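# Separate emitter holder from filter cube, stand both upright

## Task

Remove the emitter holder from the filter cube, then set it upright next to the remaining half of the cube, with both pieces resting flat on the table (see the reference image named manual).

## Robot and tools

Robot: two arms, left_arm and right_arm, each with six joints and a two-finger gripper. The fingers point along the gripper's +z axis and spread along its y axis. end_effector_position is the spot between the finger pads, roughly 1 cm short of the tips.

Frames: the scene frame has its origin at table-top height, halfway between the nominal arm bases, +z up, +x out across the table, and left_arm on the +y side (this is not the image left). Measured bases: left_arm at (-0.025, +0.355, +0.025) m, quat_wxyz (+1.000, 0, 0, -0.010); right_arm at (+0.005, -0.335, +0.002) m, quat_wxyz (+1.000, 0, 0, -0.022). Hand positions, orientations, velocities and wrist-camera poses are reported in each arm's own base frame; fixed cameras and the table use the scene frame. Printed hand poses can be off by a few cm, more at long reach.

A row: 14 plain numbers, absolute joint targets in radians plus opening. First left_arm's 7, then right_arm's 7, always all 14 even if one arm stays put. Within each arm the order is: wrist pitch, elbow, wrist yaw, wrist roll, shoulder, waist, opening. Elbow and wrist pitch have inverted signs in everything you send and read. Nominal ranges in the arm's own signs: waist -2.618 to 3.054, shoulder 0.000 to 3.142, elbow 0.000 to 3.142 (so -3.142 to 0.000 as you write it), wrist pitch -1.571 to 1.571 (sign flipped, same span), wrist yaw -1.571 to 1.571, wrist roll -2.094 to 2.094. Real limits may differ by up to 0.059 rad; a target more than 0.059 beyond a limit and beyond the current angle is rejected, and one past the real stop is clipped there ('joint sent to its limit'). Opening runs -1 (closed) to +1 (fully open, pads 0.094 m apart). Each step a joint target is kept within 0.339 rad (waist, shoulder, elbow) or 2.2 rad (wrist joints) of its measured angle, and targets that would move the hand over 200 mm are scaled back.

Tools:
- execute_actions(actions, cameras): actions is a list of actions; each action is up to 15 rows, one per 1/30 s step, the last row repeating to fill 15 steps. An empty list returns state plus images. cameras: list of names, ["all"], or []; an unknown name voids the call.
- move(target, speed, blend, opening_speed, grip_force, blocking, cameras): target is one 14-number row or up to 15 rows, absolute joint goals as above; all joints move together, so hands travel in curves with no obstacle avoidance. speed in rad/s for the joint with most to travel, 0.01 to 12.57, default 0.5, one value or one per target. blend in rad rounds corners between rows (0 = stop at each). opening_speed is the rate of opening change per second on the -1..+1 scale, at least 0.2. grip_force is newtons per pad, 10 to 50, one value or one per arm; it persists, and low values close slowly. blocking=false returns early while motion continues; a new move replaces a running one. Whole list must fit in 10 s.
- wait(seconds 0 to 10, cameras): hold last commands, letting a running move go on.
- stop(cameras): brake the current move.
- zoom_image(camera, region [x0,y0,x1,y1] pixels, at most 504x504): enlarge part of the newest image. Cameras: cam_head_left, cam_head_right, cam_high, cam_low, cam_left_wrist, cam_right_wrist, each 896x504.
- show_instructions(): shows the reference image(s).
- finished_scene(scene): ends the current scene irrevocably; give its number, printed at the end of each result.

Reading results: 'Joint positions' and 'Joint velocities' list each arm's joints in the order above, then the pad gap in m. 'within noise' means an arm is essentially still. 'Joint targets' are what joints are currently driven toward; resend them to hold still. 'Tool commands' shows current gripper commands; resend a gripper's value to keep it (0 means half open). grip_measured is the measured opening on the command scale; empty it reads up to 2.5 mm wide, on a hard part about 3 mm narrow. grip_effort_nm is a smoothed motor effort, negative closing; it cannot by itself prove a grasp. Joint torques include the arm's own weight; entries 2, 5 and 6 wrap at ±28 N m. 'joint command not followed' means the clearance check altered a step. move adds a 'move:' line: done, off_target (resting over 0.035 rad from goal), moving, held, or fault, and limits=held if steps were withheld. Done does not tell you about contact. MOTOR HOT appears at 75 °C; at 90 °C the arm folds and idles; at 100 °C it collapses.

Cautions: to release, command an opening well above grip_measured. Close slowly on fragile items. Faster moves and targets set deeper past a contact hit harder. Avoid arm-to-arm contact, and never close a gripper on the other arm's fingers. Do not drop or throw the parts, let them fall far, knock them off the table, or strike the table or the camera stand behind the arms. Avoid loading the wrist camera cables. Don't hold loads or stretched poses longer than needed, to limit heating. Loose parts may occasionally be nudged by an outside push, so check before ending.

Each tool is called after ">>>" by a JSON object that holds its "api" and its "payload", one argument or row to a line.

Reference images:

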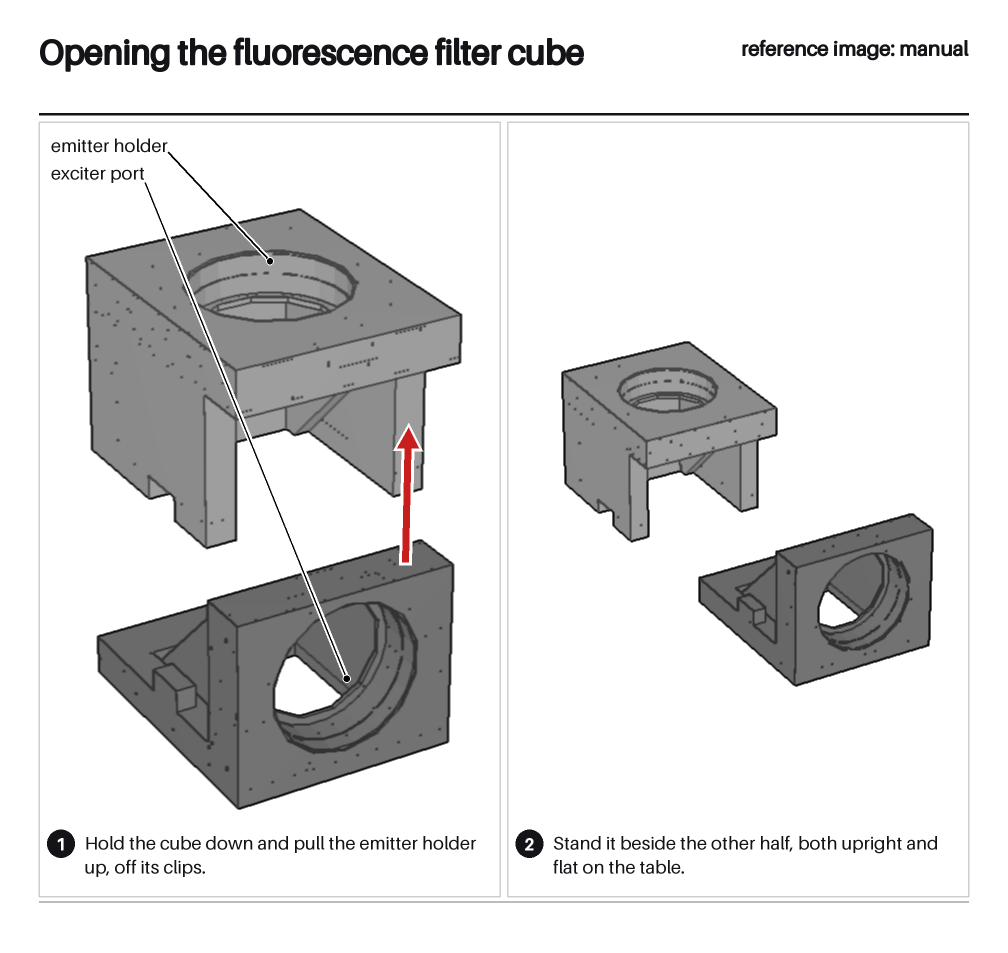

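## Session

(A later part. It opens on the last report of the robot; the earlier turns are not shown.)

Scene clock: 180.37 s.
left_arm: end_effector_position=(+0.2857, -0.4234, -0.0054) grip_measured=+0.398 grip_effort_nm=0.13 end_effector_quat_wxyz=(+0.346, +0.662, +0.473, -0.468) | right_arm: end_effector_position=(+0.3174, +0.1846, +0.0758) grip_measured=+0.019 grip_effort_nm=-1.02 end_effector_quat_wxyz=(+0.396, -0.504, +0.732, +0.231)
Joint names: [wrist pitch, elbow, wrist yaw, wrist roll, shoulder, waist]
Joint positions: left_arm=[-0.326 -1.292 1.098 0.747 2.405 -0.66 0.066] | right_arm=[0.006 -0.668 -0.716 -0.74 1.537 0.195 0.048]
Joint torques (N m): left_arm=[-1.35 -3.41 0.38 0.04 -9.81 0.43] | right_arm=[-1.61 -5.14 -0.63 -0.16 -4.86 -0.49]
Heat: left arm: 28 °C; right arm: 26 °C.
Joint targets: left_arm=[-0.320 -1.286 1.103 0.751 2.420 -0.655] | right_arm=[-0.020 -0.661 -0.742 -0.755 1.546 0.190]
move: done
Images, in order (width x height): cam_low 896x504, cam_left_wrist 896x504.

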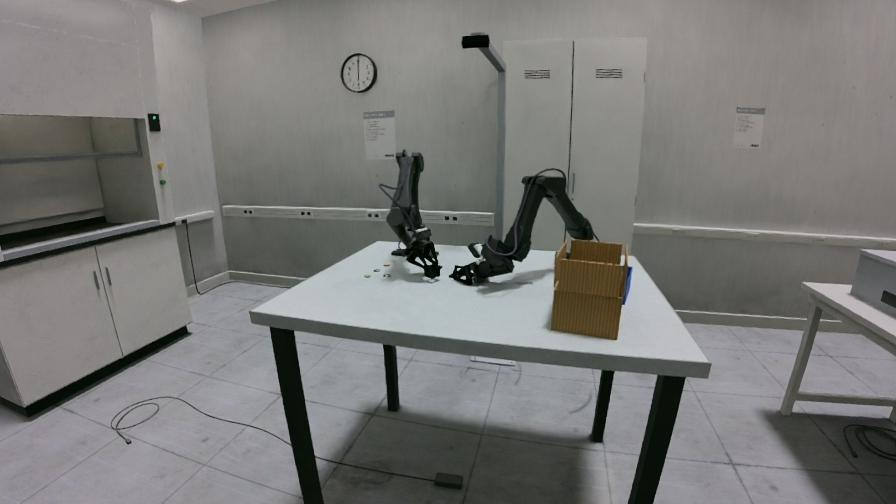

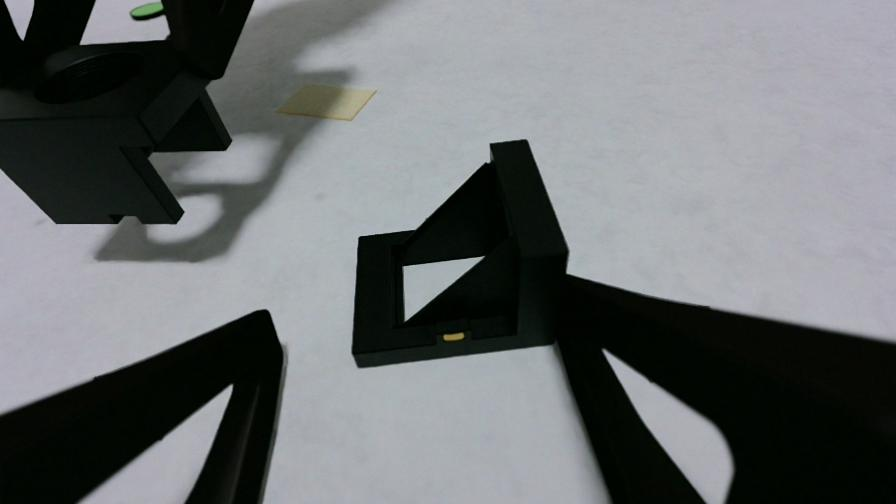

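>>> {"api": "move", "payload": {
  "target": [-0.32, -1.286, 1.103, 0.751, 2.42, -0.655, 0.4, -0.067, -0.638, -0.742, -0.755, 1.57, 0.19, -0.3],
  "speed": 0.1,
  "cameras": ["cam_left_wrist"]
}}

>>> {"api": "zoom_image", "payload": {
  "camera": "cam_left_wrist",
  "region": [0, 0, 400, 280]
}}

Scene clock: 181.70 s.
left_arm: end_effector_position=(+0.2857, -0.4234, -0.0054) grip_measured=+0.398 grip_effort_nm=0.13 end_effector_quat_wxyz=(+0.346, +0.662, +0.473, -0.468) | right_arm: end_effector_position=(+0.3166, +0.1844, +0.0667) grip_measured=+0.019 grip_effort_nm=-1.02 end_effector_quat_wxyz=(+0.396, -0.504, +0.732, +0.231)
Joint names: [wrist pitch, elbow, wrist yaw, wrist roll, shoulder, waist]
Joint positions: left_arm=[-0.326 -1.292 1.098 0.747 2.405 -0.66 0.066] | right_arm=[-0.041 -0.645 -0.716 -0.74 1.56 0.195 0.048]
Joint torques (N m): left_arm=[-1.37 -3.4 0.4 0.02 -9.78 0.42] | right_arm=[-1.56 -4.98 -0.65 -0.16 -4.94 -0.46]
Heat: left arm: 28 °C; right arm: 26 °C.
Joint targets: left_arm=[-0.320 -1.286 1.103 0.751 2.420 -0.655] | right_arm=[-0.067 -0.638 -0.742 -0.755 1.570 0.190]
move: done
Images, in order (width x height): cam_left_wrist 896x504.

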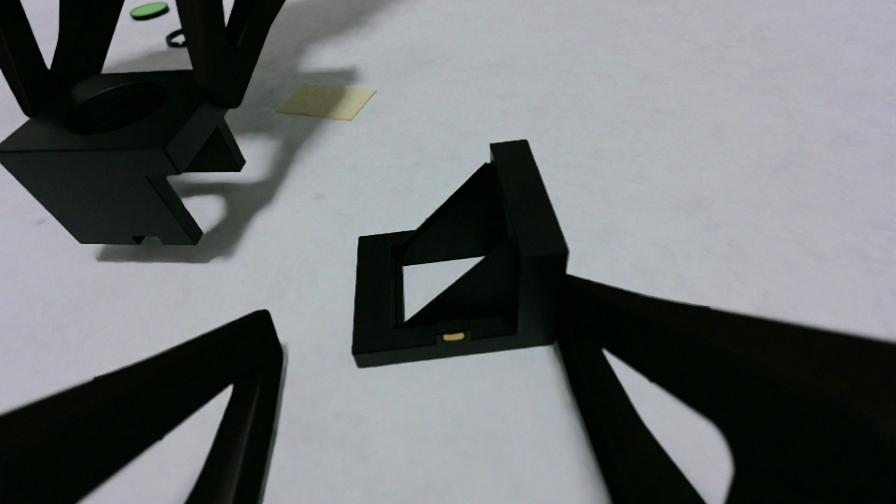

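Scaled by 1.260 from the camera's 896x504 image, which has a finer 1280x720 frame.

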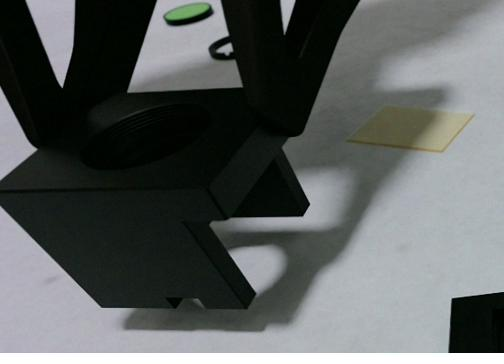

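>>> {"api": "move", "payload": {
  "target": [-0.32, -1.286, 1.103, 0.751, 2.42, -0.655, 0.4, -0.1, -0.622, -0.742, -0.755, 1.587, 0.19, -0.3],
  "speed": 0.08,
  "cameras": ["cam_left_wrist"]
}}

>>> {"api": "zoom_image", "payload": {
  "camera": "cam_left_wrist",
  "region": [0, 0, 400, 280]
}}

Scene clock: 183.17 s.
left_arm: end_effector_position=(+0.2857, -0.4234, -0.0054) grip_measured=+0.398 grip_effort_nm=0.14 end_effector_quat_wxyz=(+0.346, +0.662, +0.473, -0.468) | right_arm: end_effector_position=(+0.3160, +0.1843, +0.0606) grip_measured=+0.019 grip_effort_nm=-1.02 end_effector_quat_wxyz=(+0.397, -0.504, +0.731, +0.231)
Joint names: [wrist pitch, elbow, wrist yaw, wrist roll, shoulder, waist]
Joint positions: left_arm=[-0.326 -1.292 1.098 0.747 2.405 -0.66 0.066] | right_arm=[-0.074 -0.629 -0.716 -0.74 1.577 0.195 0.048]
Joint torques (N m): left_arm=[-1.37 -3.47 0.36 0.02 -9.77 0.39] | right_arm=[-1.56 -4.89 -0.64 -0.17 -4.92 -0.51]
Heat: left arm: 28 °C; right arm: 26 °C.
Joint targets: left_arm=[-0.320 -1.286 1.103 0.751 2.420 -0.655] | right_arm=[-0.100 -0.622 -0.742 -0.755 1.587 0.190]
move: done
Images, in order (width x height): cam_left_wrist 896x504.

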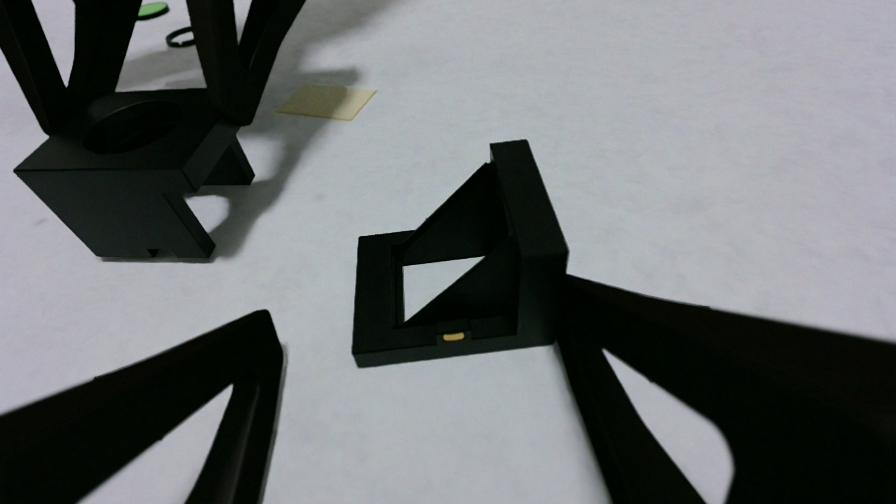

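Scaled by 1.260 from the camera's 896x504 image, which has a finer 1280x720 frame.

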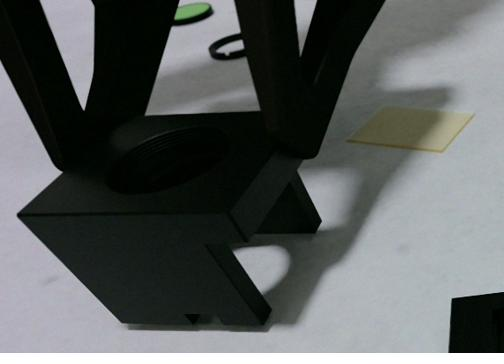

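>>> {"api": "move", "payload": {
  "target": [-0.32, -1.286, 1.103, 0.751, 2.42, -0.655, 0.4, -0.118, -0.612, -0.742, -0.755, 1.596, 0.19, -0.3],
  "speed": 0.06,
  "cameras": ["cam_left_wrist"]
}}

>>> {"api": "zoom_image", "payload": {
  "camera": "cam_left_wrist",
  "region": [0, 80, 300, 280]
}}

Scene clock: 184.27 s.
left_arm: end_effector_position=(+0.2857, -0.4234, -0.0054) grip_measured=+0.398 grip_effort_nm=0.13 end_effector_quat_wxyz=(+0.346, +0.662, +0.473, -0.468) | right_arm: end_effector_position=(+0.3155, +0.1843, +0.0579) grip_measured=+0.019 grip_effort_nm=-1.02 end_effector_quat_wxyz=(+0.398, -0.504, +0.731, +0.231)
Joint names: [wrist pitch, elbow, wrist yaw, wrist roll, shoulder, waist]
Joint positions: left_arm=[-0.326 -1.292 1.098 0.747 2.405 -0.66 0.066] | right_arm=[-0.093 -0.62 -0.717 -0.741 1.583 0.195 0.048]
Joint torques (N m): left_arm=[-1.37 -3.4 0.38 0.02 -9.77 0.42] | right_arm=[-1.59 -4.7 -0.62 -0.15 -4.72 -0.49]
Heat: left arm: 28 °C; right arm: 26 °C.
Joint targets: left_arm=[-0.320 -1.286 1.103 0.751 2.420 -0.655] | right_arm=[-0.118 -0.612 -0.742 -0.755 1.596 0.190]
move: done
Images, in order (width x height): cam_left_wrist 896x504.

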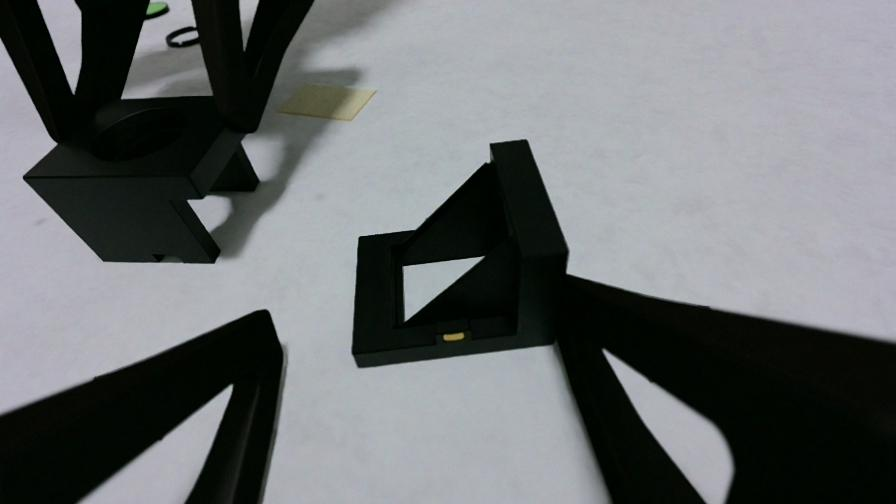

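Scaled by 1.680 from the camera's 896x504 image, which has a finer 1280x720 frame.

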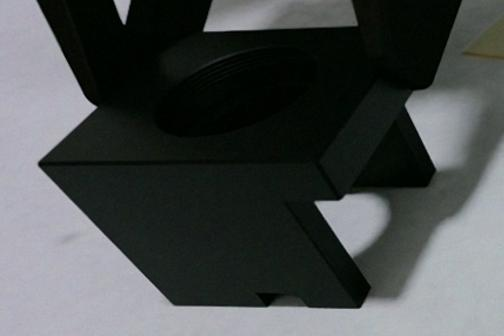

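>>> {"api": "move", "payload": {
  "target": [
    [-0.32, -1.286, 1.103, 0.751, 2.42, -0.655, 0.8, -0.118, -0.612, -0.742, -0.755, 1.596, 0.19, 0.35],
    [-0.106, -1.281, 1.171, 0.952, 2.366, -0.547, 0.8, 0.186, -0.767, -0.742, -0.7, 1.443, 0.19, 0.35],
    [0.398, -1.45, 1.21, 1.31, 2.25, -0.403, 0.8, 0.4, -0.9, -0.742, -0.7, 1.25, 0.1, 0.35]
  ],
  "speed": [0.2, 0.25, 0.5],
  "blend": [0, 0.05, 0],
  "opening_speed": 0.5,
  "cameras": ["cam_left_wrist", "cam_head_left", "cam_low"]
}}

>>> {"api": "zoom_image", "payload": {
  "camera": "cam_left_wrist",
  "region": [200, 0, 600, 250]
}}

>>> {"api": "zoom_image", "payload": {
  "camera": "cam_low",
  "region": [410, 230, 480, 290]
}}

Scene clock: 189.73 s.
left_arm: end_effector_position=(+0.3433, -0.3278, +0.0403) grip_measured=+0.799 grip_effort_nm=0.13 end_effector_quat_wxyz=(+0.362, +0.678, +0.468, -0.436) | right_arm: end_effector_position=(+0.3217, +0.1555, +0.1859) grip_measured=+0.347 grip_effort_nm=0.14 end_effector_quat_wxyz=(+0.437, -0.463, +0.742, +0.207)
Joint names: [wrist pitch, elbow, wrist yaw, wrist roll, shoulder, waist]
Joint positions: left_arm=[0.379 -1.432 1.183 1.301 2.29 -0.405 0.084] | right_arm=[0.389 -0.874 -0.72 -0.698 1.271 0.108 0.063]
Joint torques (N m): left_arm=[-0.71 -5.75 0.74 0.08 -13.55 0.23] | right_arm=[-1.33 -9.52 -0.55 -0.04 -5.97 -0.76]
Heat: left arm: 29 °C; right arm: 26 °C.
Joint targets: left_arm=[0.398 -1.450 1.210 1.310 2.250 -0.403] | right_arm=[0.400 -0.900 -0.742 -0.700 1.250 0.100]
move: off_target (left_arm); left_arm: the shoulder is farthest, 0.040 rad from its target
Images, in order (width x height): cam_head_left 896x504, cam_low 896x504, cam_left_wrist 896x504.

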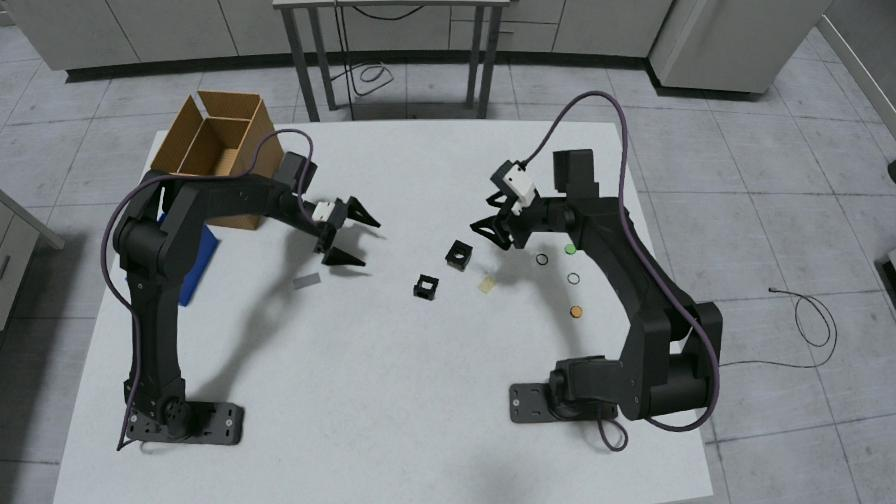

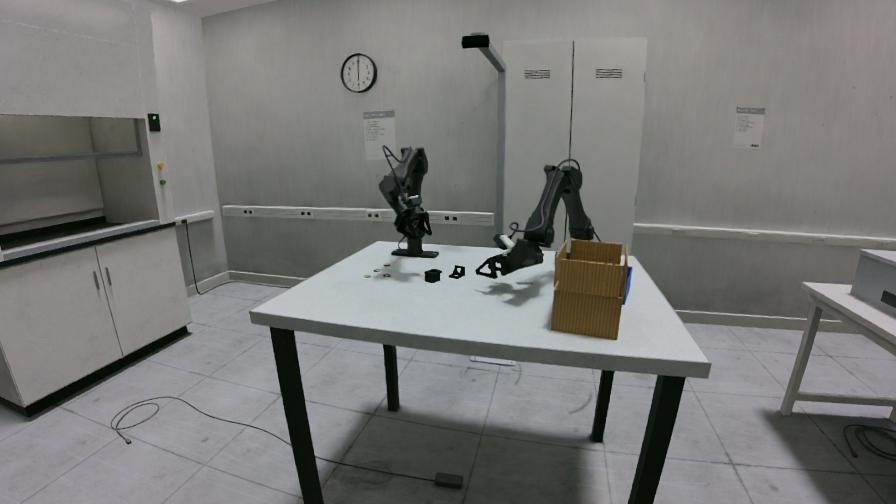

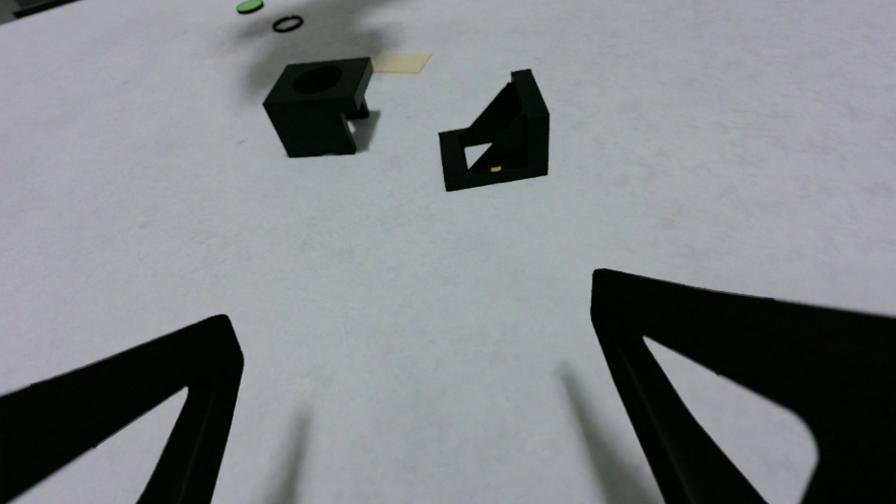

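Scaled by 1.260 from the camera's 896x504 image, which has a finer 1280x720 frame.

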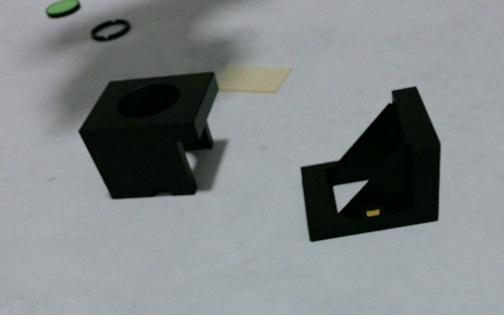

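Scaled by 7.200 from the camera's 896x504 image, which has a finer 1280x720 frame.

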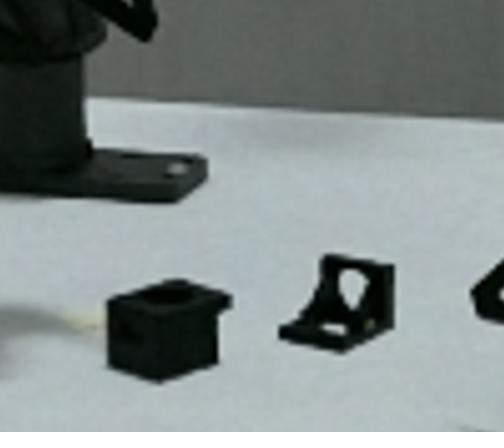

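Both stand upright, flat and free of the robot.

>>> {"api": "finished_scene", "payload": {
  "scene": 1
}}

The scene is finished: the task was done.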